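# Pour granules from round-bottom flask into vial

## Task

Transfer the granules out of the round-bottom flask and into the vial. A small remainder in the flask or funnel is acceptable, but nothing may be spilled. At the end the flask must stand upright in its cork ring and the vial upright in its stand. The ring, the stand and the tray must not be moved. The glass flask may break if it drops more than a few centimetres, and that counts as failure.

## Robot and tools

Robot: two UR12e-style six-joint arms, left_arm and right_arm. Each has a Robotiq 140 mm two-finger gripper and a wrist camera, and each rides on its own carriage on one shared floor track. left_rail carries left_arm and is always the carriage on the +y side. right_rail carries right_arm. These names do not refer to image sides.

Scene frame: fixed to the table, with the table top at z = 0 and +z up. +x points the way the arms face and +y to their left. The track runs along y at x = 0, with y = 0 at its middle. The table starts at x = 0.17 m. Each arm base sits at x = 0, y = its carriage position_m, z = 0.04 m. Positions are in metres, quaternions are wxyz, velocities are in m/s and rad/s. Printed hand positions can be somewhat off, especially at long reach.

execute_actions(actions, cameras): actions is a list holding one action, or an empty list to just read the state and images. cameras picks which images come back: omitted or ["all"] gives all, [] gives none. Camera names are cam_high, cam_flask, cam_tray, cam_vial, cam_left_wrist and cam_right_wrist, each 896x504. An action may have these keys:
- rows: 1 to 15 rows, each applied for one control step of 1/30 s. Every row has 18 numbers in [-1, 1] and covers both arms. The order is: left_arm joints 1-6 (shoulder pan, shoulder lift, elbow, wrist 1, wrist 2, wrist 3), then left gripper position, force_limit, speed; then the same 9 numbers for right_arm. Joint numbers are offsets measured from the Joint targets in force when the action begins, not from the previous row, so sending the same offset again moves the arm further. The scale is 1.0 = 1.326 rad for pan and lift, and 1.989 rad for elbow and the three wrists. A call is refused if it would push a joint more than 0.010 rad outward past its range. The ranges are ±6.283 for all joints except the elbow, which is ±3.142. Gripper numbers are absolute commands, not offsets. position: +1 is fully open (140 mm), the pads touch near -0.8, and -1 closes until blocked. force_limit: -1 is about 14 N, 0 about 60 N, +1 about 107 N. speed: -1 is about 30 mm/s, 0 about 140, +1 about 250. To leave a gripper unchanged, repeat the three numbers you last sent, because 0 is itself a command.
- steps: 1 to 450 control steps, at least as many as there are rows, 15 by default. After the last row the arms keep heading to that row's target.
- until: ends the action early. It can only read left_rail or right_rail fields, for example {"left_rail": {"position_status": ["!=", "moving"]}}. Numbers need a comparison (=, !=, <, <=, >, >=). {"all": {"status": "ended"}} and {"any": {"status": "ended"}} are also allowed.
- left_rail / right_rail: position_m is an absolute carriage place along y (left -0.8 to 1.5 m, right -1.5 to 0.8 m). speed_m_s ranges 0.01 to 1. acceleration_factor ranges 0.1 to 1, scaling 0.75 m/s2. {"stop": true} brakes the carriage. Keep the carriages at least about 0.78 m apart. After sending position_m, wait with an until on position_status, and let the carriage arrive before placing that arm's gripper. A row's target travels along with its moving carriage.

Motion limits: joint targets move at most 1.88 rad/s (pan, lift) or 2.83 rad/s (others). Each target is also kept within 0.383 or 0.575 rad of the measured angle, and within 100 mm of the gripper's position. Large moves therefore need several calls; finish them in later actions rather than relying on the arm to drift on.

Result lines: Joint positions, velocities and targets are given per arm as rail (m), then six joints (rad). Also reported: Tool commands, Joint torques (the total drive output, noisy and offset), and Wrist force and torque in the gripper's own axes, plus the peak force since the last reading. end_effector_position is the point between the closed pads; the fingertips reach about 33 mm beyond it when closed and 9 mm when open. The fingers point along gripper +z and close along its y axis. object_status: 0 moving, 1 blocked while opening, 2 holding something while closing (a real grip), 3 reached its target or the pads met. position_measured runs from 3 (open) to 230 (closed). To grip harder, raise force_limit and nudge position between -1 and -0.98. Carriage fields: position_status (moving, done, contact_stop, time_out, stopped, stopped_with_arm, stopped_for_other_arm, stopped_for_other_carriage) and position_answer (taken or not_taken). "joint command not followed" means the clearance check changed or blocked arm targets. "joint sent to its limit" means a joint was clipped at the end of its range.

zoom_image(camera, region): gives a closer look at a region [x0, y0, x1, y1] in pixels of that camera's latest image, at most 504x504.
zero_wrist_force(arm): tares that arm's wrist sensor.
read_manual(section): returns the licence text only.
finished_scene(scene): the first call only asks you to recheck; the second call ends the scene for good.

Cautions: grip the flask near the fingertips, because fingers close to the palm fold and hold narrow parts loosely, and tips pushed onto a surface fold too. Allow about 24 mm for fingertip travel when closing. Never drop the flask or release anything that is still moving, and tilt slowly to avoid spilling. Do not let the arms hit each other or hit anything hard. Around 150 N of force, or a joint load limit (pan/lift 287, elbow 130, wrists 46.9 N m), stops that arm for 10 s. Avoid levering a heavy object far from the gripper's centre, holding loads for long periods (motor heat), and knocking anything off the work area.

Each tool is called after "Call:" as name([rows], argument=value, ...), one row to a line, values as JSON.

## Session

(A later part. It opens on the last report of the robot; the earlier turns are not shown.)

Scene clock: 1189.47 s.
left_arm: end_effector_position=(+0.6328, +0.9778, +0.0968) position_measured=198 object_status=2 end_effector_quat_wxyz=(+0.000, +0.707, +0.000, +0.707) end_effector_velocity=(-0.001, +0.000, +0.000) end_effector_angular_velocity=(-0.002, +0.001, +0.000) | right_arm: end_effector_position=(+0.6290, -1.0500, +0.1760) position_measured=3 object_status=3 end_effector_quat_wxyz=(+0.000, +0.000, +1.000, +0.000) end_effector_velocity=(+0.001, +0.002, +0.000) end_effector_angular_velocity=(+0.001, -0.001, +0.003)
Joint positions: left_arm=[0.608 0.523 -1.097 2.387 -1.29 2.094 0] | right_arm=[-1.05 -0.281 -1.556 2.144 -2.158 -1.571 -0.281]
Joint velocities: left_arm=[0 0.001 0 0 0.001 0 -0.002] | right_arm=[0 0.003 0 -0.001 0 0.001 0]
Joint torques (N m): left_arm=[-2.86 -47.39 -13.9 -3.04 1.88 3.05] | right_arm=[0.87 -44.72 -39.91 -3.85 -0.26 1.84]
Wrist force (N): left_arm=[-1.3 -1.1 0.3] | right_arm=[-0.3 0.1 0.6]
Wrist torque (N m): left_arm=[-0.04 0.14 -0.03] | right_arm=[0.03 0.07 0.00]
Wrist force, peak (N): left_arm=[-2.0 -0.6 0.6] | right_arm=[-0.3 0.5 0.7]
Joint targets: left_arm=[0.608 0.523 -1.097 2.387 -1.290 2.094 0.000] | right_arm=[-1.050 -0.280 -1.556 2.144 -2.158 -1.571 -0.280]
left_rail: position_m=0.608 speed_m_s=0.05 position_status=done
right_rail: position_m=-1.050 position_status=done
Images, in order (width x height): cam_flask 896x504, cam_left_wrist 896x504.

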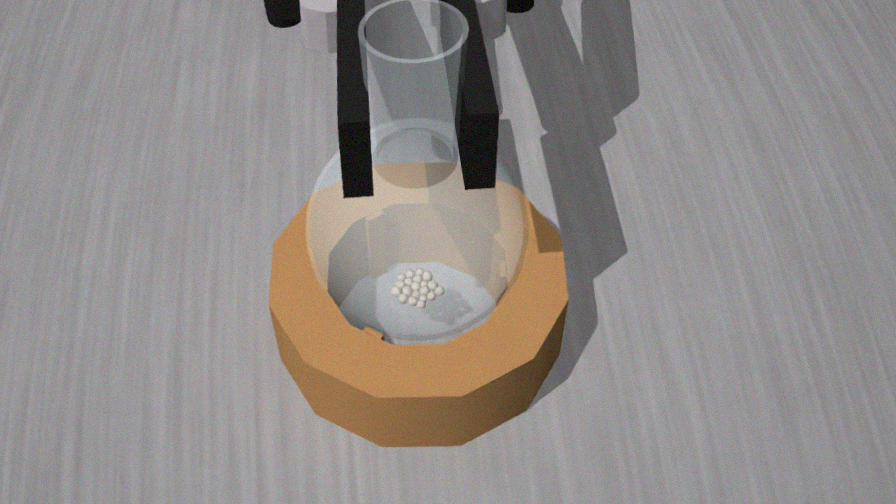

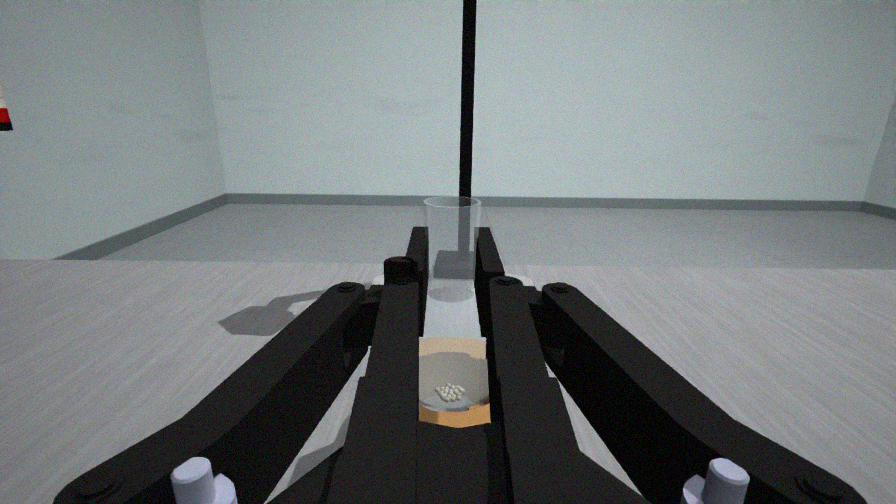

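Call:
execute_actions([
  {"rows": [[0,-0.00033,0,0.00022,0,0,-1,-0.3,-0.8,0,0,0,0,0,0,1,1,1],[0,-0.00125,0,0.00084,0,0,-1,-0.3,-0.8,0,0,0,0,0,0,1,1,1],[0,-0.00268,0,0.00179,0,0,-1,-0.3,-0.8,0,0,0,0,0,0,1,1,1],[0,-0.00452,0,0.00302,0,0,-1,-0.3,-0.8,0,0,0,0,0,0,1,1,1],[0,-0.00669,0,0.00447,0,0,-1,-0.3,-0.8,0,0,0,0,0,0,1,1,1],[0,-0.00908,0,0.00607,0,0,-1,-0.3,-0.8,0,0,0,0,0,0,1,1,1],[0,-0.01161,0,0.00776,0,0,-1,-0.3,-0.8,0,0,0,0,0,0,1,1,1],[0,-0.01418,0,0.00948,0,0,-1,-0.3,-0.8,0,0,0,0,0,0,1,1,1],[0,-0.01671,0,0.01117,0,0,-1,-0.3,-0.8,0,0,0,0,0,0,1,1,1],[0,-0.0191,0,0.01277,0,0,-1,-0.3,-0.8,0,0,0,0,0,0,1,1,1],[0,-0.02127,0,0.01422,0,0,-1,-0.3,-0.8,0,0,0,0,0,0,1,1,1],[0,-0.02311,0,0.01545,0,0,-1,-0.3,-0.8,0,0,0,0,0,0,1,1,1],[0,-0.02454,0,0.0164,0,0,-1,-0.3,-0.8,0,0,0,0,0,0,1,1,1],[0,-0.02546,0,0.01702,0,0,-1,-0.3,-0.8,0,0,0,0,0,0,1,1,1],[0,-0.02579,0,0.01724,0,0,-1,-0.3,-0.8,0,0,0,0,0,0,1,1,1]], "steps": 24},
], cameras=["cam_left_wrist", "cam_flask"])

Scene clock: 1208.03 s.
left_arm: end_effector_position=(+0.6326, +0.9777, +0.1117) position_measured=198 object_status=2 end_effector_quat_wxyz=(+0.000, +0.707, +0.000, +0.707) end_effector_velocity=(+0.000, +0.000, +0.000) end_effector_angular_velocity=(+0.000, +0.001, +0.000) | right_arm: end_effector_position=(+0.6290, -1.0500, +0.1760) position_measured=3 object_status=3 end_effector_quat_wxyz=(+0.000, +0.000, +1.000, +0.000) end_effector_velocity=(+0.001, +0.001, +0.000) end_effector_angular_velocity=(+0.002, +0.000, +0.000)
Joint positions: left_arm=[0.608 0.523 -1.131 2.387 -1.256 2.094 0] | right_arm=[-1.05 -0.281 -1.556 2.144 -2.158 -1.571 -0.281]
Joint velocities: left_arm=[0 0 -0.001 0.001 0.002 0 0.001] | right_arm=[0 0 0 -0.001 0.001 0.002 0]
Joint torques (N m): left_arm=[-4.89 -72.65 -24.39 -0.88 1.28 2.82] | right_arm=[2.91 -42.01 -40.11 -3.56 0.08 1.81]
Wrist force (N): left_arm=[-1.5 -0.7 0.4] | right_arm=[0.3 0.5 0.4]
Wrist torque (N m): left_arm=[0.06 0.03 -0.02] | right_arm=[0.12 -0.06 0.00]
Wrist force, peak (N): left_arm=[-2.3 -0.8 0.4] | right_arm=[-0.2 0.4 1.0]
Joint targets: left_arm=[0.608 0.523 -1.131 2.387 -1.255 2.094 0.000] | right_arm=[-1.050 -0.280 -1.556 2.144 -2.158 -1.571 -0.280]
left_rail: position_m=0.608 speed_m_s=0.05 position_status=done
right_rail: position_m=-1.050 position_status=done
Images, in order (width x height): cam_flask 896x504, cam_left_wrist 896x504.

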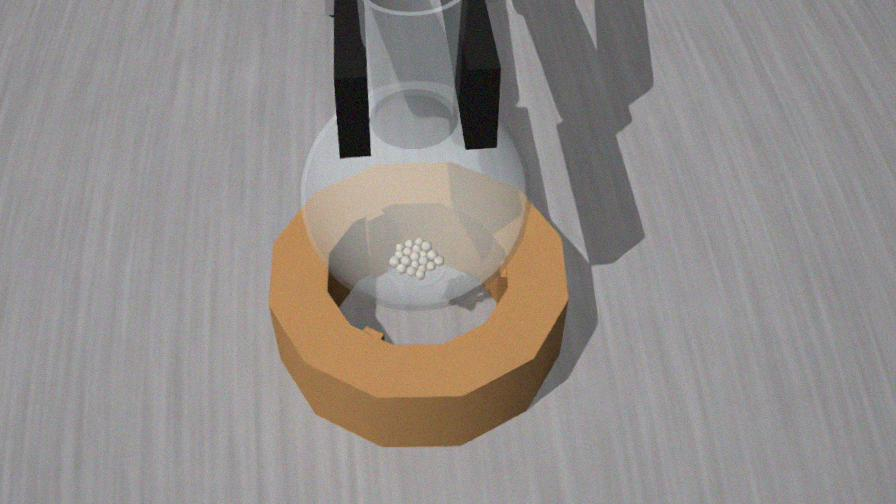

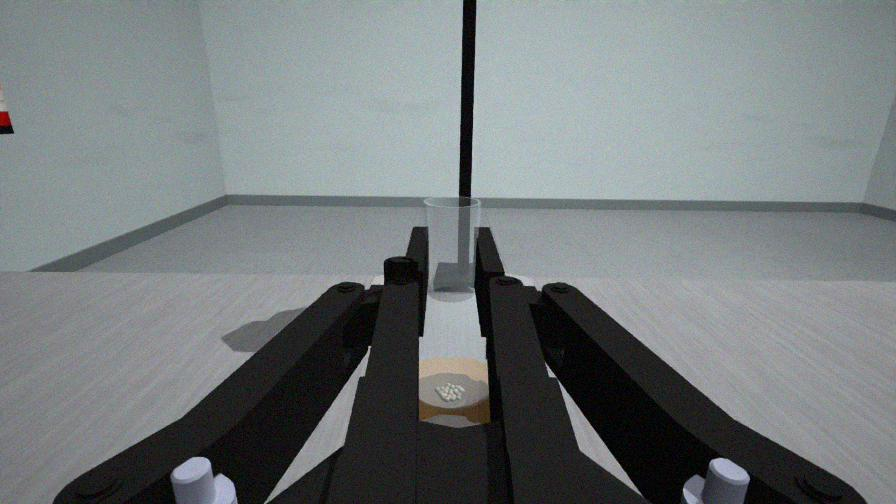

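Call:
execute_actions([
  {"rows": [[0,-0.00364,0.00042,0.002,0,0,-1,-0.3,-0.8,0,0,0,0,0,0,1,1,1],[0,-0.01393,0.00162,0.00763,0,0,-1,-0.3,-0.8,0,0,0,0,0,0,1,1,1],[0,-0.02981,0.00347,0.01634,0,0,-1,-0.3,-0.8,0,0,0,0,0,0,1,1,1],[0,-0.05028,0.00586,0.02755,0,0,-1,-0.3,-0.8,0,0,0,0,0,0,1,1,1],[0,-0.07433,0.00866,0.04073,0,0,-1,-0.3,-0.8,0,0,0,0,0,0,1,1,1],[0,-0.10091,0.01176,0.05529,0,0,-1,-0.3,-0.8,0,0,0,0,0,0,1,1,1],[0,-0.12909,0.01504,0.07073,0,0,-1,-0.3,-0.8,0,0,0,0,0,0,1,1,1],[0,-0.15758,0.01836,0.08634,0,0,-1,-0.3,-0.8,0,0,0,0,0,0,1,1,1],[0,-0.18576,0.02164,0.10178,0,0,-1,-0.3,-0.8,0,0,0,0,0,0,1,1,1],[0,-0.21234,0.02474,0.11634,0,0,-1,-0.3,-0.8,0,0,0,0,0,0,1,1,1],[0,-0.23639,0.02754,0.12952,0,0,-1,-0.3,-0.8,0,0,0,0,0,0,1,1,1],[0,-0.25686,0.02993,0.14073,0,0,-1,-0.3,-0.8,0,0,0,0,0,0,1,1,1],[0,-0.27274,0.03178,0.14944,0,0,-1,-0.3,-0.8,0,0,0,0,0,0,1,1,1],[0,-0.28303,0.03298,0.15507,0,0,-1,-0.3,-0.8,0,0,0,0,0,0,1,1,1],[0,-0.28667,0.0334,0.15707,0,0,-1,-0.3,-0.8,0,0,0,0,0,0,1,1,1]], "steps": 27},
], cameras=["cam_left_wrist", "cam_flask"])

Scene clock: 1290.53 s.
left_arm: end_effector_position=(+0.5763, +0.9452, +0.2503) position_measured=198 object_status=2 end_effector_quat_wxyz=(+0.000, +0.707, +0.000, +0.707) end_effector_velocity=(+0.000, +0.000, +0.002) end_effector_angular_velocity=(+0.001, -0.001, -0.001) | right_arm: end_effector_position=(+0.6290, -1.0500, +0.1760) position_measured=3 object_status=3 end_effector_quat_wxyz=(+0.000, +0.000, +1.000, +0.000) end_effector_velocity=(+0.000, +0.000, +0.001) end_effector_angular_velocity=(+0.001, +0.000, +0.000)
Joint positions: left_arm=[0.608 0.523 -1.511 2.453 -0.943 2.094 0] | right_arm=[-1.05 -0.281 -1.556 2.144 -2.158 -1.571 -0.281]
Joint velocities: left_arm=[0 0 -0.004 0 0.003 0 0] | right_arm=[0 0 0 -0.001 0.001 0.001 -0.001]
Joint torques (N m): left_arm=[-6.59 -52.94 -16.31 0.09 0.95 3.03] | right_arm=[6.06 -42.34 -40.09 -3.38 -0.04 2.22]
Wrist force (N): left_arm=[-1.3 -0.6 0.2] | right_arm=[0.0 0.2 0.9]
Wrist torque (N m): left_arm=[0.09 0.00 -0.06] | right_arm=[0.04 0.00 0.00]
Wrist force, peak (N): left_arm=[-4.4 -1.6 1.6] | right_arm=[-0.4 0.3 1.0]
Joint targets: left_arm=[0.608 0.523 -1.511 2.453 -0.943 2.094 0.000] | right_arm=[-1.050 -0.280 -1.556 2.144 -2.158 -1.571 -0.280]
left_rail: position_m=0.608 speed_m_s=0.05 position_status=done
right_rail: position_m=-1.050 position_status=done
Images, in order (width x height): cam_flask 896x504, cam_left_wrist 896x504.

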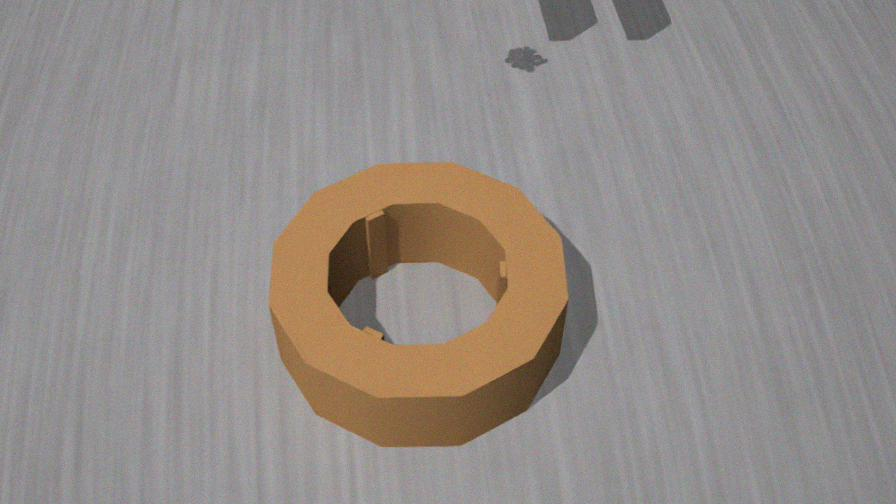

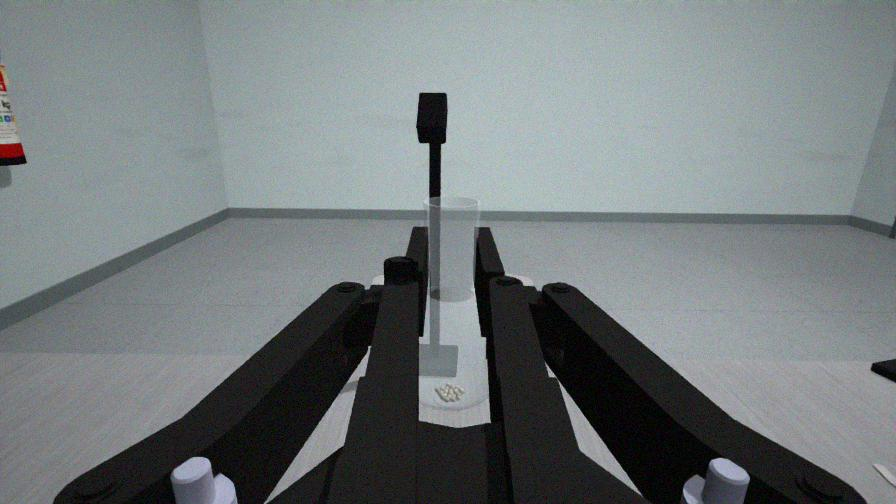

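Call:
execute_actions([
  {"left_rail": {"position_m": -0.04, "speed_m_s": 1.0, "acceleration_factor": 0.8}, "steps": 120, "until": {"left_rail": {"position_status": ["!=", "moving"]}}},
], cameras=["cam_tray", "cam_vial", "cam_left_wrist"])

Scene clock: 1301.60 s.
left_arm: end_effector_position=(+0.5762, +0.2972, +0.2505) position_measured=198 object_status=2 end_effector_quat_wxyz=(+0.000, +0.707, +0.000, +0.707) end_effector_velocity=(+0.000, -0.001, +0.000) end_effector_angular_velocity=(+0.000, +0.000, -0.001) | right_arm: end_effector_position=(+0.6290, -1.0500, +0.1760) position_measured=3 object_status=3 end_effector_quat_wxyz=(+0.000, +0.000, +1.000, +0.000) end_effector_velocity=(+0.000, +0.000, +0.001) end_effector_angular_velocity=(-0.001, -0.002, -0.001)
Joint positions: left_arm=[-0.04 0.523 -1.511 2.454 -0.943 2.094 0] | right_arm=[-1.05 -0.281 -1.556 2.144 -2.158 -1.571 -0.281]
Joint velocities: left_arm=[-0.001 0 0 0 0 0.001 0] | right_arm=[0 0 -0.002 0 -0.001 -0.001 0.001]
Joint torques (N m): left_arm=[-9.31 -42.28 -27.72 -2.51 0.69 2.97] | right_arm=[3.49 -43.79 -40.61 -3.45 -0.03 2.03]
Wrist force (N): left_arm=[-1.9 -0.8 0.6] | right_arm=[-0.2 0.0 0.6]
Wrist torque (N m): left_arm=[0.05 0.13 -0.06] | right_arm=[0.00 0.05 0.00]
Wrist force, peak (N): left_arm=[-1.7 -2.2 0.6] | right_arm=[-0.4 0.3 1.0]
Joint targets: left_arm=[-0.040 0.523 -1.511 2.453 -0.943 2.094 0.000] | right_arm=[-1.050 -0.280 -1.556 2.144 -2.158 -1.571 -0.280]
Tool commands: left_gripper/position=-1.0 left_gripper/force_limit=-0.3 left_gripper/speed=-0.8 right_gripper/position=+1.0 right_gripper/force_limit=+1.0 right_gripper/speed=+1.0
left_rail: position_m=-0.040 position_status=done
right_rail: position_m=-1.050 position_status=done
Images, in order (width x height): cam_tray 896x504, cam_vial 896x504, cam_left_wrist 896x504.

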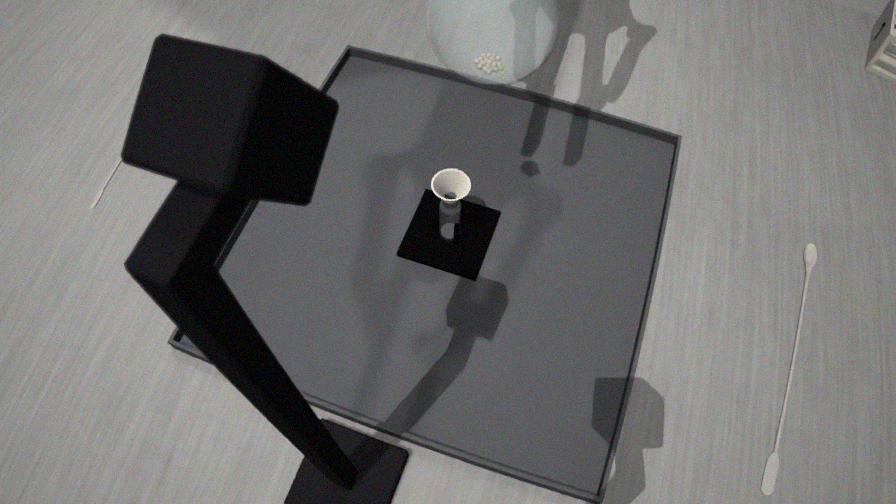

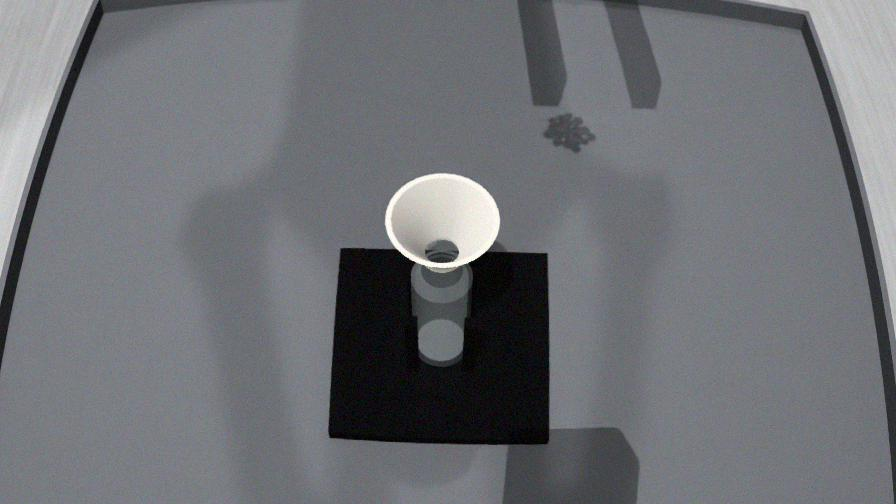

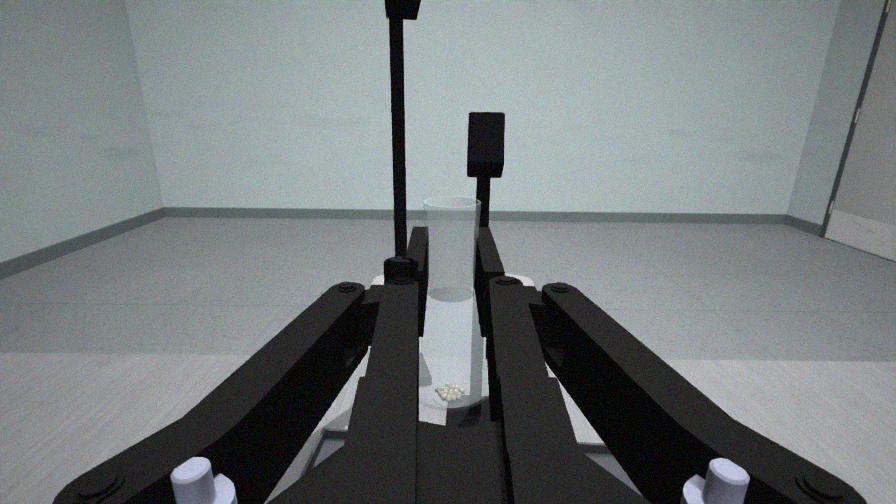

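Call:
execute_actions([
  {"rows": [[0,0,0,0,0,0.00501,-1,-0.3,-0.8,0,0,0,0,0,0,1,1,1],[0,0,0,0,0,0.01919,-1,-0.3,-0.8,0,0,0,0,0,0,1,1,1],[0,0,0,0,0,0.04107,-1,-0.3,-0.8,0,0,0,0,0,0,1,1,1],[0,0,0,0,0,0.06926,-1,-0.3,-0.8,0,0,0,0,0,0,1,1,1],[0,0,0,0,0,0.10239,-1,-0.3,-0.8,0,0,0,0,0,0,1,1,1],[0,0,0,0,0,0.13899,-1,-0.3,-0.8,0,0,0,0,0,0,1,1,1],[0,0,0,0,0,0.17781,-1,-0.3,-0.8,0,0,0,0,0,0,1,1,1],[0,0,0,0,0,0.21706,-1,-0.3,-0.8,0,0,0,0,0,0,1,1,1],[0,0,0,0,0,0.25588,-1,-0.3,-0.8,0,0,0,0,0,0,1,1,1],[0,0,0,0,0,0.29248,-1,-0.3,-0.8,0,0,0,0,0,0,1,1,1],[0,0,0,0,0,0.32561,-1,-0.3,-0.8,0,0,0,0,0,0,1,1,1],[0,0,0,0,0,0.3538,-1,-0.3,-0.8,0,0,0,0,0,0,1,1,1],[0,0,0,0,0,0.37568,-1,-0.3,-0.8,0,0,0,0,0,0,1,1,1],[0,0,0,0,0,0.38986,-1,-0.3,-0.8,0,0,0,0,0,0,1,1,1],[0,0,0,0,0,0.39487,-1,-0.3,-0.8,0,0,0,0,0,0,1,1,1]], "steps": 24},
], cameras=["cam_left_wrist", "cam_tray"])

Scene clock: 1333.10 s.
left_arm: end_effector_position=(+0.5762, +0.2971, +0.2505) position_measured=198 object_status=2 end_effector_quat_wxyz=(-0.271, +0.653, -0.270, +0.654) end_effector_velocity=(+0.000, -0.001, +0.000) end_effector_angular_velocity=(+0.004, +0.000, -0.002) | right_arm: end_effector_position=(+0.6290, -1.0500, +0.1760) position_measured=3 object_status=3 end_effector_quat_wxyz=(+0.000, +0.000, +1.000, +0.000) end_effector_velocity=(+0.001, +0.000, +0.002) end_effector_angular_velocity=(-0.002, -0.002, +0.001)
Joint positions: left_arm=[-0.04 0.523 -1.511 2.453 -0.943 2.094 0.785] | right_arm=[-1.05 -0.281 -1.556 2.144 -2.158 -1.571 -0.281]
Joint velocities: left_arm=[0 0 0 0 0 0.001 0.004] | right_arm=[0 0.001 -0.002 -0.001 0 -0.001 0]
Joint torques (N m): left_arm=[-9.11 -33.72 -37.56 -4.23 -0.19 3.53] | right_arm=[6.99 -43.88 -40.29 -3.42 0.09 1.84]
Wrist force (N): left_arm=[-1.6 0.0 0.4] | right_arm=[0.2 0.1 0.5]
Wrist torque (N m): left_arm=[0.08 -0.02 -0.09] | right_arm=[0.01 -0.03 0.00]
Wrist force, peak (N): left_arm=[-2.3 -0.7 0.8] | right_arm=[-0.1 0.6 0.9]
Joint targets: left_arm=[-0.040 0.523 -1.511 2.453 -0.943 2.094 0.785] | right_arm=[-1.050 -0.280 -1.556 2.144 -2.158 -1.571 -0.280]
left_rail: position_m=-0.040 position_status=done
right_rail: position_m=-1.050 position_status=done
Images, in order (width x height): cam_tray 896x504, cam_left_wrist 896x504.

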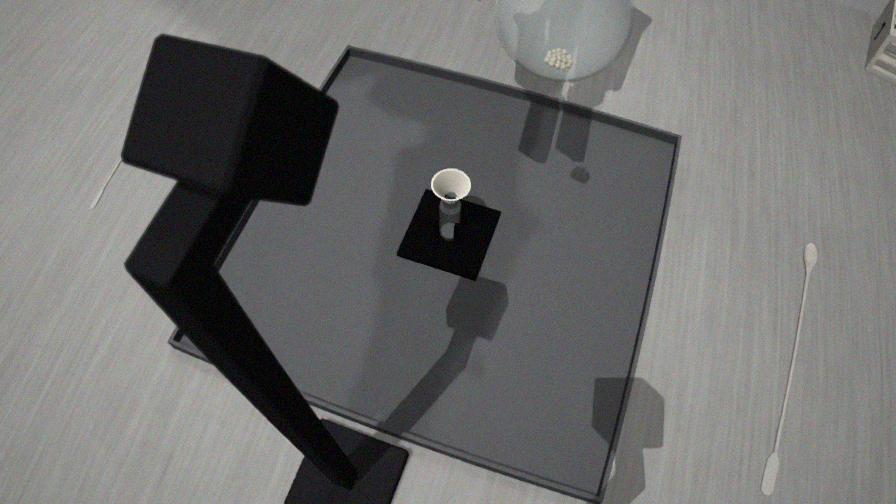

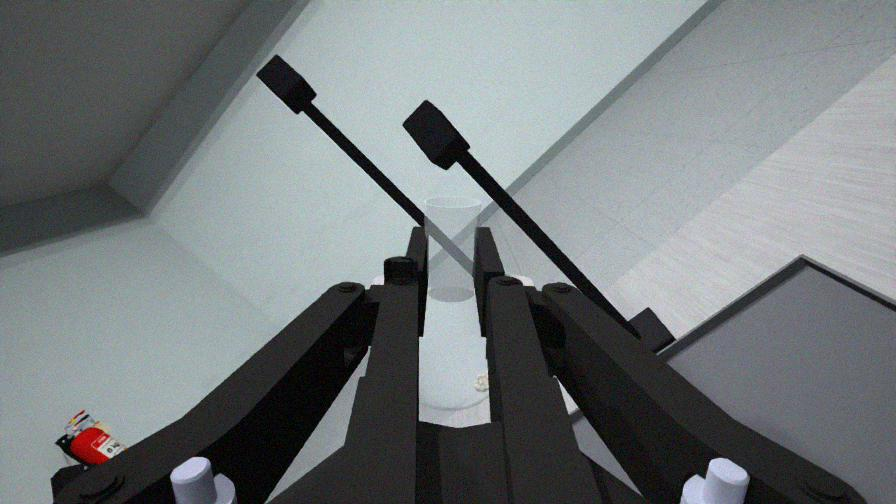

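Call:
execute_actions([
  {"rows": [[0,0.00274,0.00032,-0.00214,0,0.00501,-1,-0.3,-0.8,0,0,0,0,0,0,1,1,1],[0,0.01049,0.00121,-0.0082,0,0.01919,-1,-0.3,-0.8,0,0,0,0,0,0,1,1,1],[0,0.02244,0.0026,-0.01756,0,0.04107,-1,-0.3,-0.8,0,0,0,0,0,0,1,1,1],[0,0.03784,0.00438,-0.02961,0,0.06926,-1,-0.3,-0.8,0,0,0,0,0,0,1,1,1],[0,0.05594,0.00647,-0.04377,0,0.10239,-1,-0.3,-0.8,0,0,0,0,0,0,1,1,1],[0,0.07594,0.00879,-0.05942,0,0.13899,-1,-0.3,-0.8,0,0,0,0,0,0,1,1,1],[0,0.09715,0.01124,-0.07601,0,0.17781,-1,-0.3,-0.8,0,0,0,0,0,0,1,1,1],[0,0.1186,0.01372,-0.09279,0,0.21706,-1,-0.3,-0.8,0,0,0,0,0,0,1,1,1],[0,0.13981,0.01617,-0.10938,0,0.25588,-1,-0.3,-0.8,0,0,0,0,0,0,1,1,1],[0,0.15981,0.01849,-0.12503,0,0.29248,-1,-0.3,-0.8,0,0,0,0,0,0,1,1,1],[0,0.17791,0.02058,-0.13919,0,0.32561,-1,-0.3,-0.8,0,0,0,0,0,0,1,1,1],[0,0.19331,0.02236,-0.15124,0,0.3538,-1,-0.3,-0.8,0,0,0,0,0,0,1,1,1],[0,0.20526,0.02375,-0.1606,0,0.37568,-1,-0.3,-0.8,0,0,0,0,0,0,1,1,1],[0,0.21301,0.02464,-0.16666,0,0.38986,-1,-0.3,-0.8,0,0,0,0,0,0,1,1,1],[0,0.21575,0.02496,-0.1688,0,0.39487,-1,-0.3,-0.8,0,0,0,0,0,0,1,1,1]], "steps": 26},
], cameras=["cam_vial", "cam_tray"])

Scene clock: 1361.90 s.
left_arm: end_effector_position=(+0.5763, +0.2972, +0.1305) position_measured=198 object_status=2 end_effector_quat_wxyz=(+0.500, -0.500, +0.500, -0.500) end_effector_velocity=(+0.000, +0.000, +0.000) end_effector_angular_velocity=(+0.003, +0.000, +0.000) | right_arm: end_effector_position=(+0.6290, -1.0500, +0.1760) position_measured=3 object_status=3 end_effector_quat_wxyz=(+0.000, +0.000, +1.000, +0.000) end_effector_velocity=(+0.001, +0.001, +0.001) end_effector_angular_velocity=(+0.001, -0.003, +0.001)
Joint positions: left_arm=[-0.04 0.523 -1.225 2.503 -1.279 2.094 1.57] | right_arm=[-1.05 -0.281 -1.556 2.144 -2.158 -1.571 -0.281]
Joint velocities: left_arm=[0 0 0.001 0 -0.001 0 0.003] | right_arm=[0 0.001 0 -0.001 -0.001 0.002 0]
Joint torques (N m): left_arm=[-10.46 -34.11 -3.2 -5.22 -1.76 2.49] | right_arm=[8.38 -46 -39.63 -3.22 0.28 2.04]
Wrist force (N): left_arm=[-1.2 -0.8 -0.6] | right_arm=[0.0 -0.2 0.4]
Wrist torque (N m): left_arm=[-0.26 -0.11 -0.13] | right_arm=[-0.05 0.00 0.01]
Wrist force, peak (N): left_arm=[-2.5 1.9 -0.3] | right_arm=[-0.1 0.7 1.0]
Joint targets: left_arm=[-0.040 0.523 -1.225 2.503 -1.279 2.094 1.570] | right_arm=[-1.050 -0.280 -1.556 2.144 -2.158 -1.571 -0.280]
left_rail: position_m=-0.040 position_status=done
right_rail: position_m=-1.050 position_status=done
Images, in order (width x height): cam_tray 896x504, cam_vial 896x504.

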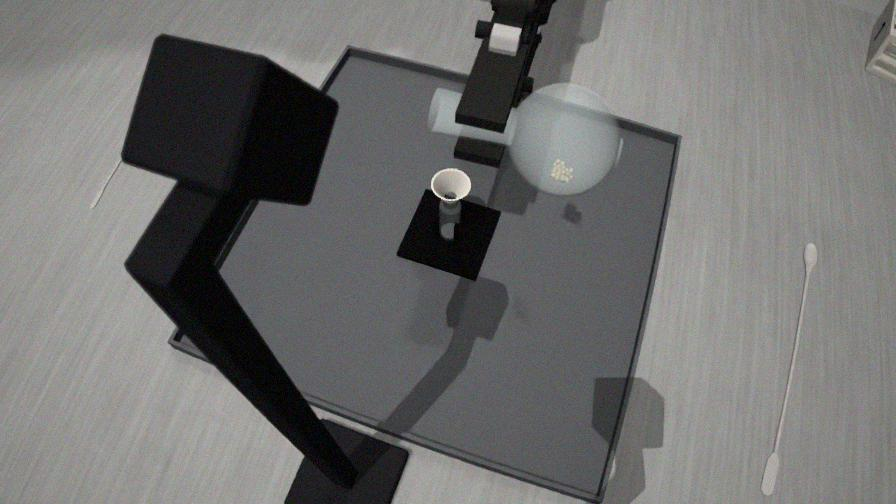

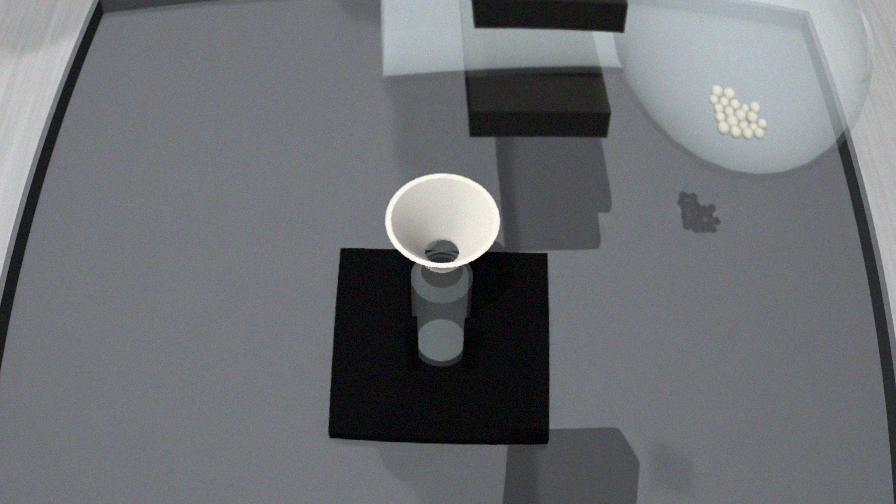

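Call:
zoom_image(camera="cam_vial", region=[360, 0, 896, 300])

Region (360, 0, 896, 300) is 536x300 pixels. A region can be at most 504 by 504 pixels.

Call:
execute_actions(actions=[], cameras=["cam_vial", "cam_tray"])

Scene clock: 1434.97 s.
left_arm: end_effector_position=(+0.5763, +0.2972, +0.1304) position_measured=198 object_status=2 end_effector_quat_wxyz=(+0.500, -0.500, +0.500, -0.500) end_effector_velocity=(+0.000, +0.000, +0.000) end_effector_angular_velocity=(+0.002, +0.000, +0.000) | right_arm: end_effector_position=(+0.6290, -1.0500, +0.1760) position_measured=3 object_status=3 end_effector_quat_wxyz=(+0.000, +0.000, +1.000, +0.000) end_effector_velocity=(+0.000, +0.000, +0.001) end_effector_angular_velocity=(+0.000, -0.001, +0.000)
Joint positions: left_arm=[-0.04 0.523 -1.225 2.503 -1.279 2.094 1.57] | right_arm=[-1.05 -0.281 -1.556 2.144 -2.158 -1.571 -0.28]
Joint velocities: left_arm=[0 0 0 0 0 0 0.002] | right_arm=[0 0 -0.001 0 0.001 0 0]
Joint torques (N m): left_arm=[-9.45 -40.18 -21.86 -2.09 -1.58 2.9] | right_arm=[8.91 -44.93 -41.22 -3.57 -0.17 2.44]
Wrist force (N): left_arm=[-1.2 -0.3 -0.3] | right_arm=[-0.3 0.1 0.7]
Wrist torque (N m): left_arm=[-0.13 -0.12 -0.13] | right_arm=[0.03 0.07 0.00]
Wrist force, peak (N): left_arm=[-1.9 -1.0 -0.1] | right_arm=[0.2 0.2 1.2]
Joint targets: left_arm=[-0.040 0.523 -1.225 2.503 -1.279 2.094 1.570] | right_arm=[-1.050 -0.280 -1.556 2.144 -2.158 -1.571 -0.280]
Tool commands: left_gripper/position=-1.0 left_gripper/force_limit=-0.3 left_gripper/speed=-0.8 right_gripper/position=+1.0 right_gripper/force_limit=+1.0 right_gripper/speed=+1.0
left_rail: position_m=-0.040 position_status=done
right_rail: position_m=-1.050 position_status=done
Images, in order (width x height): cam_tray 896x504, cam_vial 896x504.

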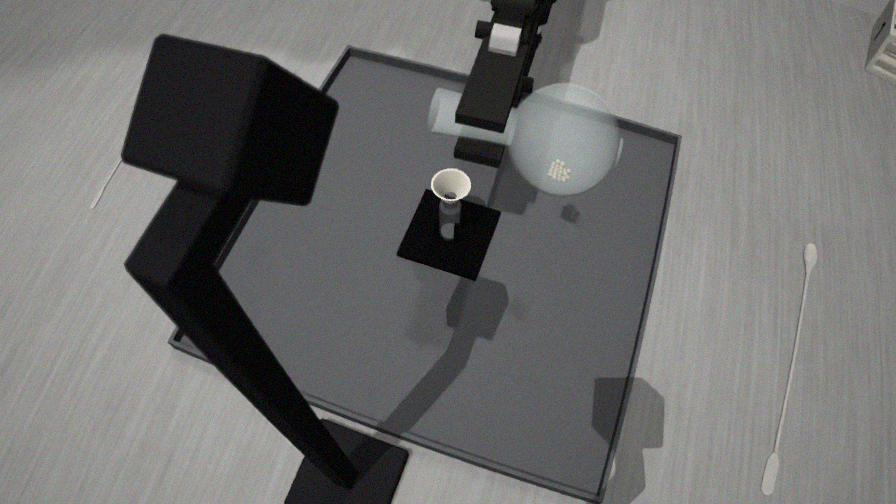

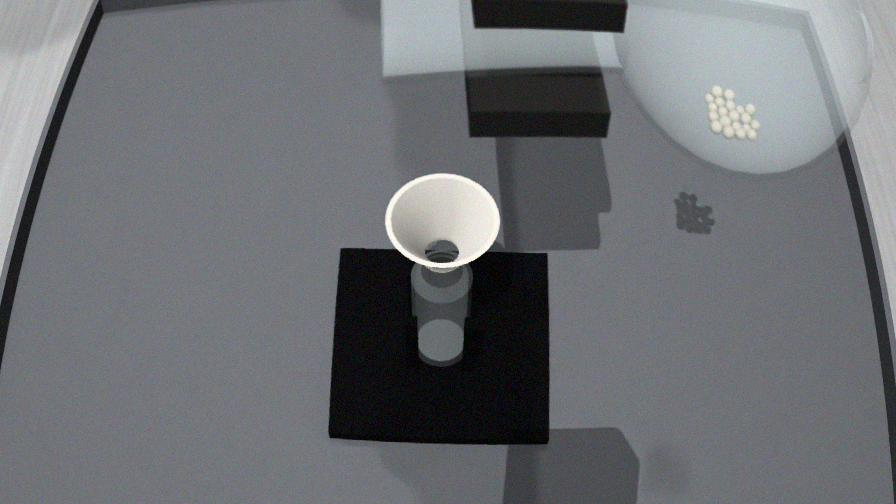

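Call:
zoom_image(camera="cam_tray", region=[400, 60, 652, 202])

Call:
zoom_image(camera="cam_vial", region=[340, 0, 844, 283])

Scaled by 2.000 from the camera's 896x504 image, which has a finer 1280x720 frame.

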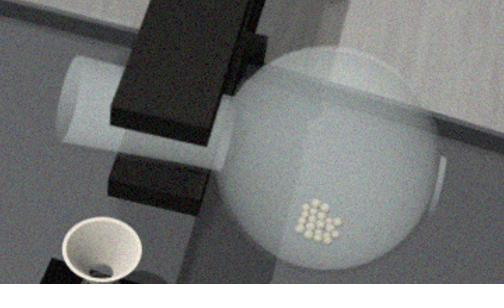

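Scaled by 1.000.

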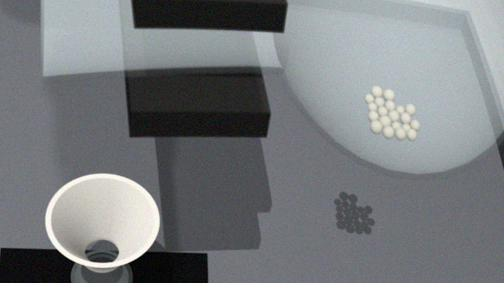

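Call:
execute_actions([
  {"left_rail": {"position_m": -0.055}, "steps": 60, "until": {"left_rail": {"position_status": ["!=", "moving"]}}},
], cameras=["cam_vial", "cam_tray"])

Call:
zoom_image(camera="cam_vial", region=[300, 0, 804, 283])

Call:
zoom_image(camera="cam_tray", region=[380, 60, 632, 202])

Scene clock: 1545.37 s.
left_arm: end_effector_position=(+0.5763, +0.2821, +0.1304) position_measured=198 object_status=2 end_effector_quat_wxyz=(+0.500, -0.500, +0.500, -0.500) end_effector_velocity=(+0.000, +0.000, +0.000) end_effector_angular_velocity=(+0.001, +0.000, +0.000) | right_arm: end_effector_position=(+0.6290, -1.0500, +0.1760) position_measured=3 object_status=3 end_effector_quat_wxyz=(+0.000, +0.000, +1.000, +0.000) end_effector_velocity=(+0.000, +0.000, +0.000) end_effector_angular_velocity=(+0.001, +0.001, -0.001)
Joint positions: left_arm=[-0.055 0.523 -1.225 2.503 -1.279 2.094 1.57] | right_arm=[-1.05 -0.281 -1.556 2.144 -2.158 -1.571 -0.28]
Joint velocities: left_arm=[0 0 0 0 0 0 0.001] | right_arm=[0 -0.001 0.001 0 0.001 0.001 0]
Joint torques (N m): left_arm=[-9.86 -42.34 -19.48 -2.02 -1.37 2.85] | right_arm=[10.65 -45.57 -41.02 -3.99 -0.65 2.73]
Wrist force (N): left_arm=[-1.3 -0.6 -0.3] | right_arm=[-0.1 0.1 0.6]
Wrist torque (N m): left_arm=[-0.20 -0.08 -0.13] | right_arm=[0.01 0.02 0.00]
Wrist force, peak (N): left_arm=[-3.0 -0.8 -0.3] | right_arm=[-0.1 0.5 1.0]
Joint targets: left_arm=[-0.055 0.523 -1.225 2.503 -1.279 2.094 1.570] | right_arm=[-1.050 -0.280 -1.556 2.144 -2.158 -1.571 -0.280]
Tool commands: left_gripper/position=-1.0 left_gripper/force_limit=-0.3 left_gripper/speed=-0.8 right_gripper/position=+1.0 right_gripper/force_limit=+1.0 right_gripper/speed=+1.0
left_rail: position_m=-0.055 position_status=done
right_rail: position_m=-1.050 position_status=done
Images, in order (width x height): cam_tray 896x504, cam_vial 896x504.

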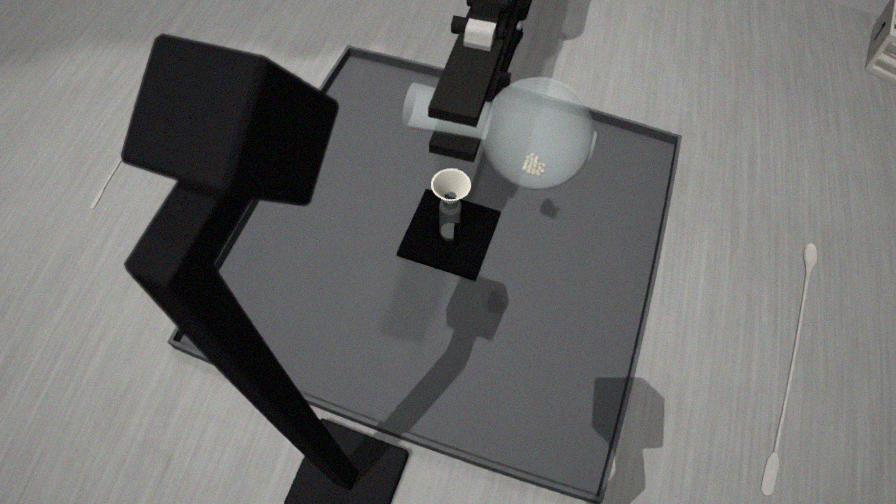

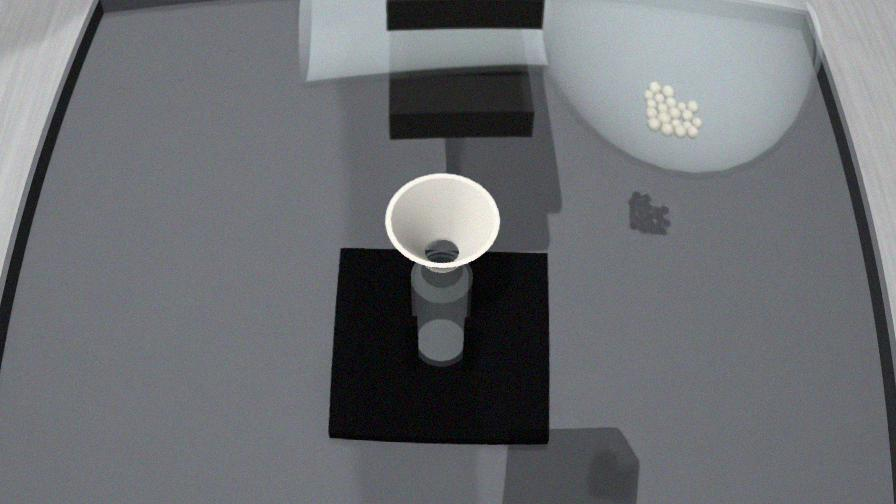

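Scaled by 1.000.

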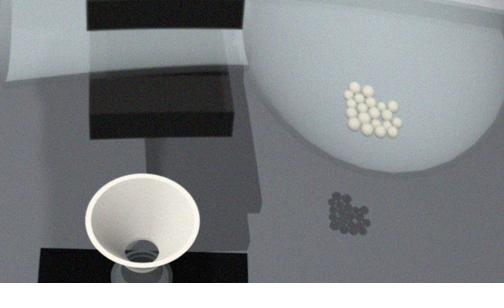

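Scaled by 2.000 from the camera's 896x504 image, which has a finer 1280x720 frame.

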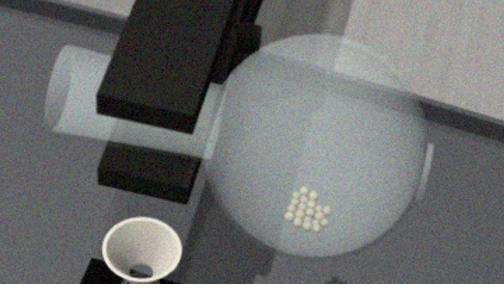

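Call:
execute_actions([
  {"left_rail": {"position_m": -0.0348}, "rows": [[0,0.0001,0,-0.0001,0,0.0033,-1,-0.3,-0.8,0,0,0,0,0,0,1,1,1],[0,0.0003,0,-0.0002,0,0.0128,-1,-0.3,-0.8,0,0,0,0,0,0,1,1,1],[0,0.0007,0,-0.0005,0,0.0274,-1,-0.3,-0.8,0,0,0,0,0,0,1,1,1],[0,0.0012,0,-0.0009,0,0.0462,-1,-0.3,-0.8,0,0,0,0,0,0,1,1,1],[0,0.0018,0.0001,-0.0013,0,0.0683,-1,-0.3,-0.8,0,0,0,0,0,0,1,1,1],[0,0.0024,0.0001,-0.0017,0,0.0927,-1,-0.3,-0.8,0,0,0,0,0,0,1,1,1],[0,0.0031,0.0001,-0.0022,0,0.1185,-1,-0.3,-0.8,0,0,0,0,0,0,1,1,1],[0,0.0038,0.0001,-0.0027,0,0.1447,-1,-0.3,-0.8,0,0,0,0,0,0,1,1,1],[0,0.0045,0.0001,-0.0031,0,0.1706,-1,-0.3,-0.8,0,0,0,0,0,0,1,1,1],[0,0.0051,0.0002,-0.0036,0,0.195,-1,-0.3,-0.8,0,0,0,0,0,0,1,1,1],[0,0.0057,0.0002,-0.004,0,0.2171,-1,-0.3,-0.8,0,0,0,0,0,0,1,1,1],[0,0.0062,0.0002,-0.0044,0,0.2359,-1,-0.3,-0.8,0,0,0,0,0,0,1,1,1],[0,0.0066,0.0002,-0.0046,0,0.2505,-1,-0.3,-0.8,0,0,0,0,0,0,1,1,1],[0,0.0068,0.0002,-0.0048,0,0.2599,-1,-0.3,-0.8,0,0,0,0,0,0,1,1,1],[0,0.0069,0.0002,-0.0049,0,0.26325,-1,-0.3,-0.8,0,0,0,0,0,0,1,1,1]], "steps": 30},
], cameras=["cam_vial", "cam_tray"])

Call:
zoom_image(camera="cam_vial", region=[330, 30, 834, 313])

Call:
zoom_image(camera="cam_tray", region=[400, 60, 652, 202])

Scene clock: 1656.33 s.
left_arm: end_effector_position=(+0.5763, +0.3024, +0.1270) position_measured=198 object_status=2 end_effector_quat_wxyz=(+0.613, -0.354, +0.612, -0.354) end_effector_velocity=(+0.000, +0.000, +0.000) end_effector_angular_velocity=(+0.002, +0.001, +0.001) | right_arm: end_effector_position=(+0.6290, -1.0500, +0.1760) position_measured=3 object_status=3 end_effector_quat_wxyz=(+0.000, +0.000, +1.000, +0.000) end_effector_velocity=(+0.001, -0.001, -0.001) end_effector_angular_velocity=(+0.000, +0.001, -0.001)
Joint positions: left_arm=[-0.035 0.523 -1.216 2.504 -1.288 2.094 2.093] | right_arm=[-1.05 -0.281 -1.556 2.144 -2.158 -1.571 -0.281]
Joint velocities: left_arm=[0 0 0 0 0 -0.001 0.003] | right_arm=[0 -0.001 0.002 -0.001 -0.001 0 0]
Joint torques (N m): left_arm=[-9.17 -36.1 -3.9 -4.88 -1.4 2.76] | right_arm=[10.78 -43.47 -40.59 -3.61 -0.17 2.51]
Wrist force (N): left_arm=[-1.2 -0.4 -1.1] | right_arm=[-0.1 0.2 0.6]
Wrist torque (N m): left_arm=[-0.19 -0.11 -0.17] | right_arm=[0.05 0.02 0.00]
Wrist force, peak (N): left_arm=[-3.1 -0.2 -0.4] | right_arm=[-0.1 0.5 1.0]
Joint targets: left_arm=[-0.035 0.523 -1.216 2.504 -1.288 2.094 2.094] | right_arm=[-1.050 -0.280 -1.556 2.144 -2.158 -1.571 -0.280]
left_rail: position_m=-0.035 position_status=done
right_rail: position_m=-1.050 position_status=done
Images, in order (width x height): cam_tray 896x504, cam_vial 896x504.

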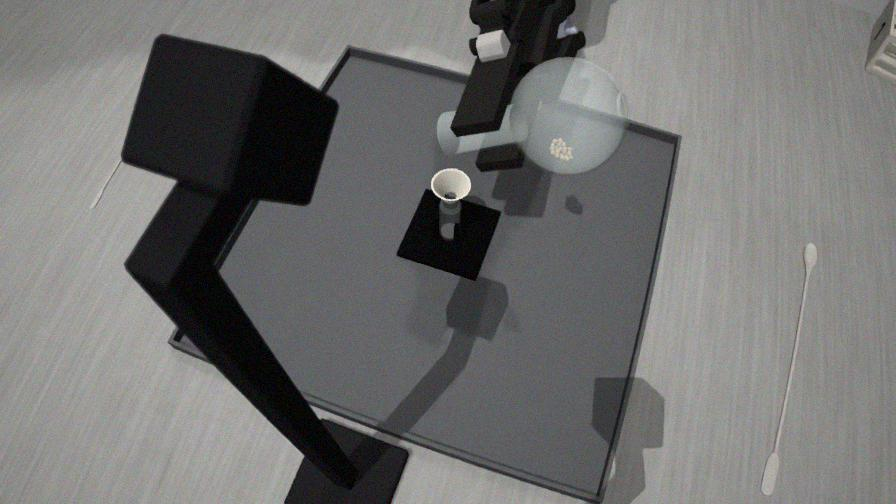

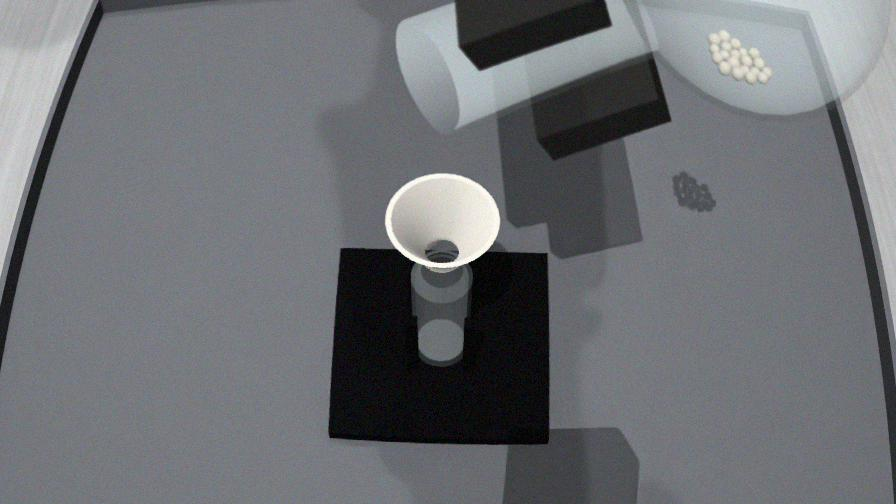

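Scaled by 1.000.

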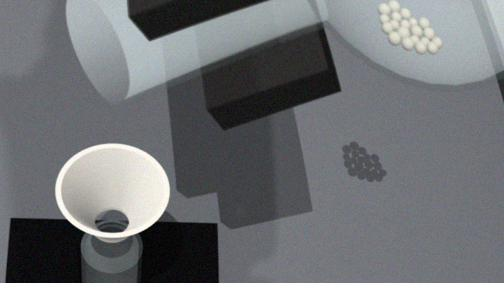

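Scaled by 2.000 from the camera's 896x504 image, which has a finer 1280x720 frame.

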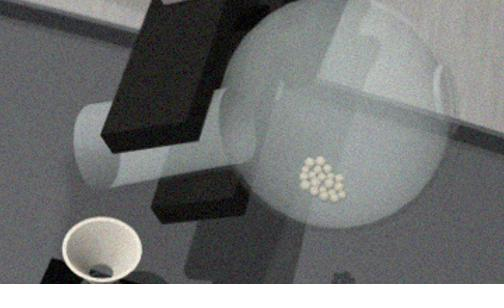

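Call:
execute_actions([
  {"rows": [[0,0.0011,0,-0.0008,0,0,-1,-0.3,-0.8,0,0,0,0,0,0,1,1,1],[0,0.0035,0.0001,-0.0024,0,0,-1,-0.3,-0.8,0,0,0,0,0,0,1,1,1],[0,0.0063,0.0002,-0.0044,0,0,-1,-0.3,-0.8,0,0,0,0,0,0,1,1,1],[0,0.0089,0.0002,-0.0062,0,0,-1,-0.3,-0.8,0,0,0,0,0,0,1,1,1],[0,0.0104,0.0003,-0.0072,0,0,-1,-0.3,-0.8,0,0,0,0,0,0,1,1,1],[0,0.01095,0.00031,-0.0076,0,0,-1,-0.3,-0.8,0,0,0,0,0,0,1,1,1]], "steps": 15},
], cameras=["cam_high", "cam_vial", "cam_tray"])

Call:
zoom_image(camera="cam_vial", region=[330, 60, 582, 202])

Call:
zoom_image(camera="cam_tray", region=[400, 80, 526, 151])

Scene clock: 1742.30 s.
left_arm: end_effector_position=(+0.5763, +0.3024, +0.1216) position_measured=198 object_status=2 end_effector_quat_wxyz=(+0.613, -0.353, +0.612, -0.354) end_effector_velocity=(+0.000, -0.001, -0.001) end_effector_angular_velocity=(-0.002, +0.000, -0.001) | right_arm: end_effector_position=(+0.6290, -1.0500, +0.1760) position_measured=3 object_status=3 end_effector_quat_wxyz=(+0.000, +0.000, +1.000, +0.000) end_effector_velocity=(+0.000, +0.001, +0.000) end_effector_angular_velocity=(+0.001, +0.000, +0.001)
Joint positions: left_arm=[-0.035 0.523 -1.202 2.504 -1.303 2.094 2.094] | right_arm=[-1.05 -0.281 -1.556 2.144 -2.158 -1.571 -0.28]
Joint velocities: left_arm=[0 0 0.001 0.001 -0.002 0 -0.001] | right_arm=[0 0.001 0.001 0 0 0.001 0]
Joint torques (N m): left_arm=[-8.98 -42.39 -2.11 -4.92 -1.3 3.04] | right_arm=[11.64 -45.08 -41.93 -3.47 -0.4 2.82]
Wrist force (N): left_arm=[-0.7 -0.1 -0.4] | right_arm=[0.1 0.5 0.6]
Wrist torque (N m): left_arm=[-0.14 -0.23 -0.16] | right_arm=[0.12 -0.02 0.01]
Wrist force, peak (N): left_arm=[-1.1 0.0 -1.0] | right_arm=[-0.2 0.3 1.2]
Joint targets: left_arm=[-0.035 0.523 -1.202 2.504 -1.304 2.094 2.094] | right_arm=[-1.050 -0.280 -1.556 2.144 -2.158 -1.571 -0.280]
left_rail: position_m=-0.035 position_status=done
right_rail: position_m=-1.050 position_status=done
Images, in order (width x height): cam_high 896x504, cam_tray 896x504, cam_vial 896x504.

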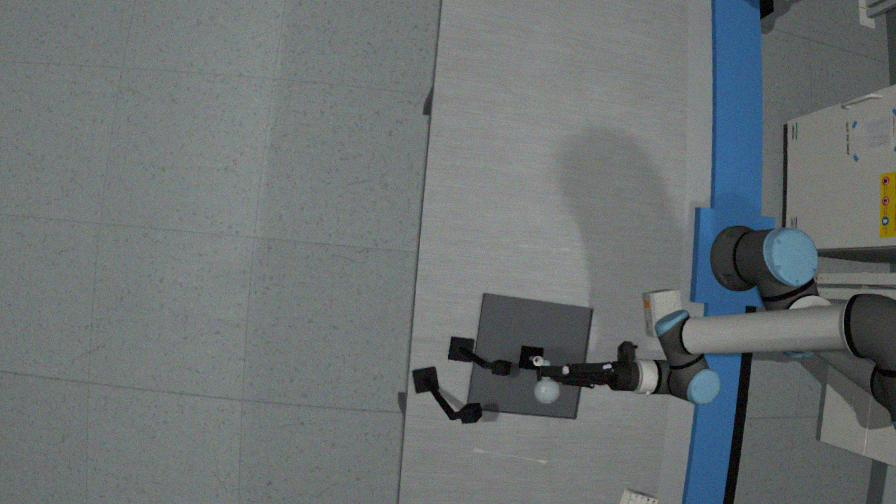

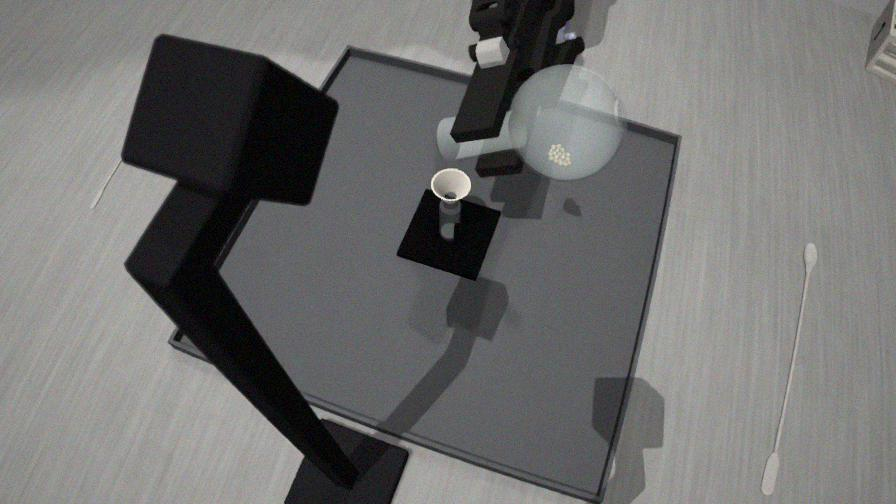

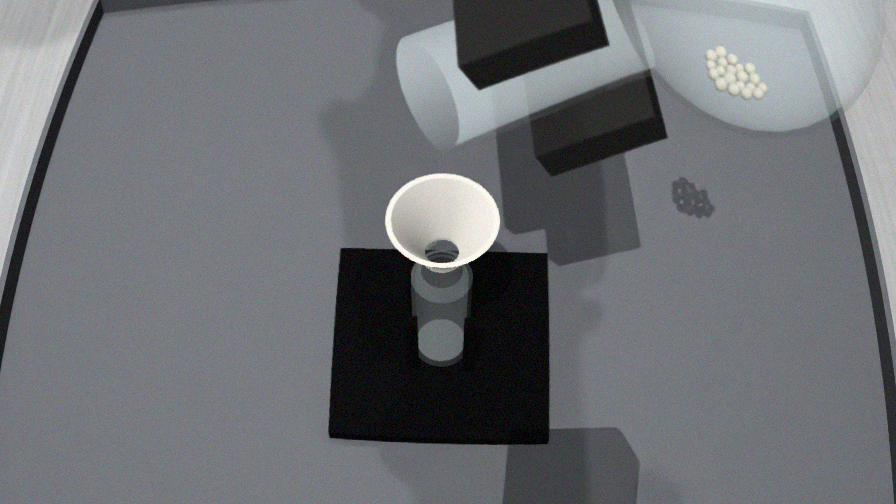

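Scaled by 2.000 from the camera's 896x504 image, which has a finer 1280x720 frame.

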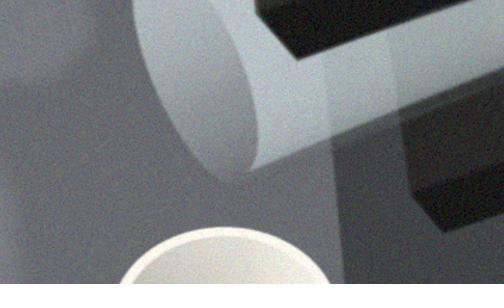

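Scaled by 4.000 from the camera's 896x504 image, which has a finer 1280x720 frame.

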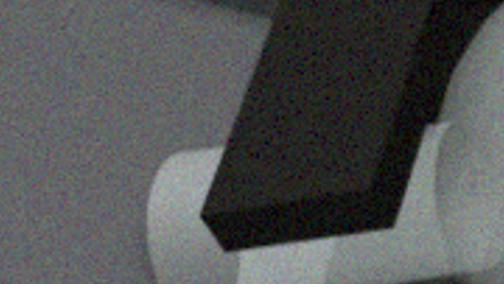

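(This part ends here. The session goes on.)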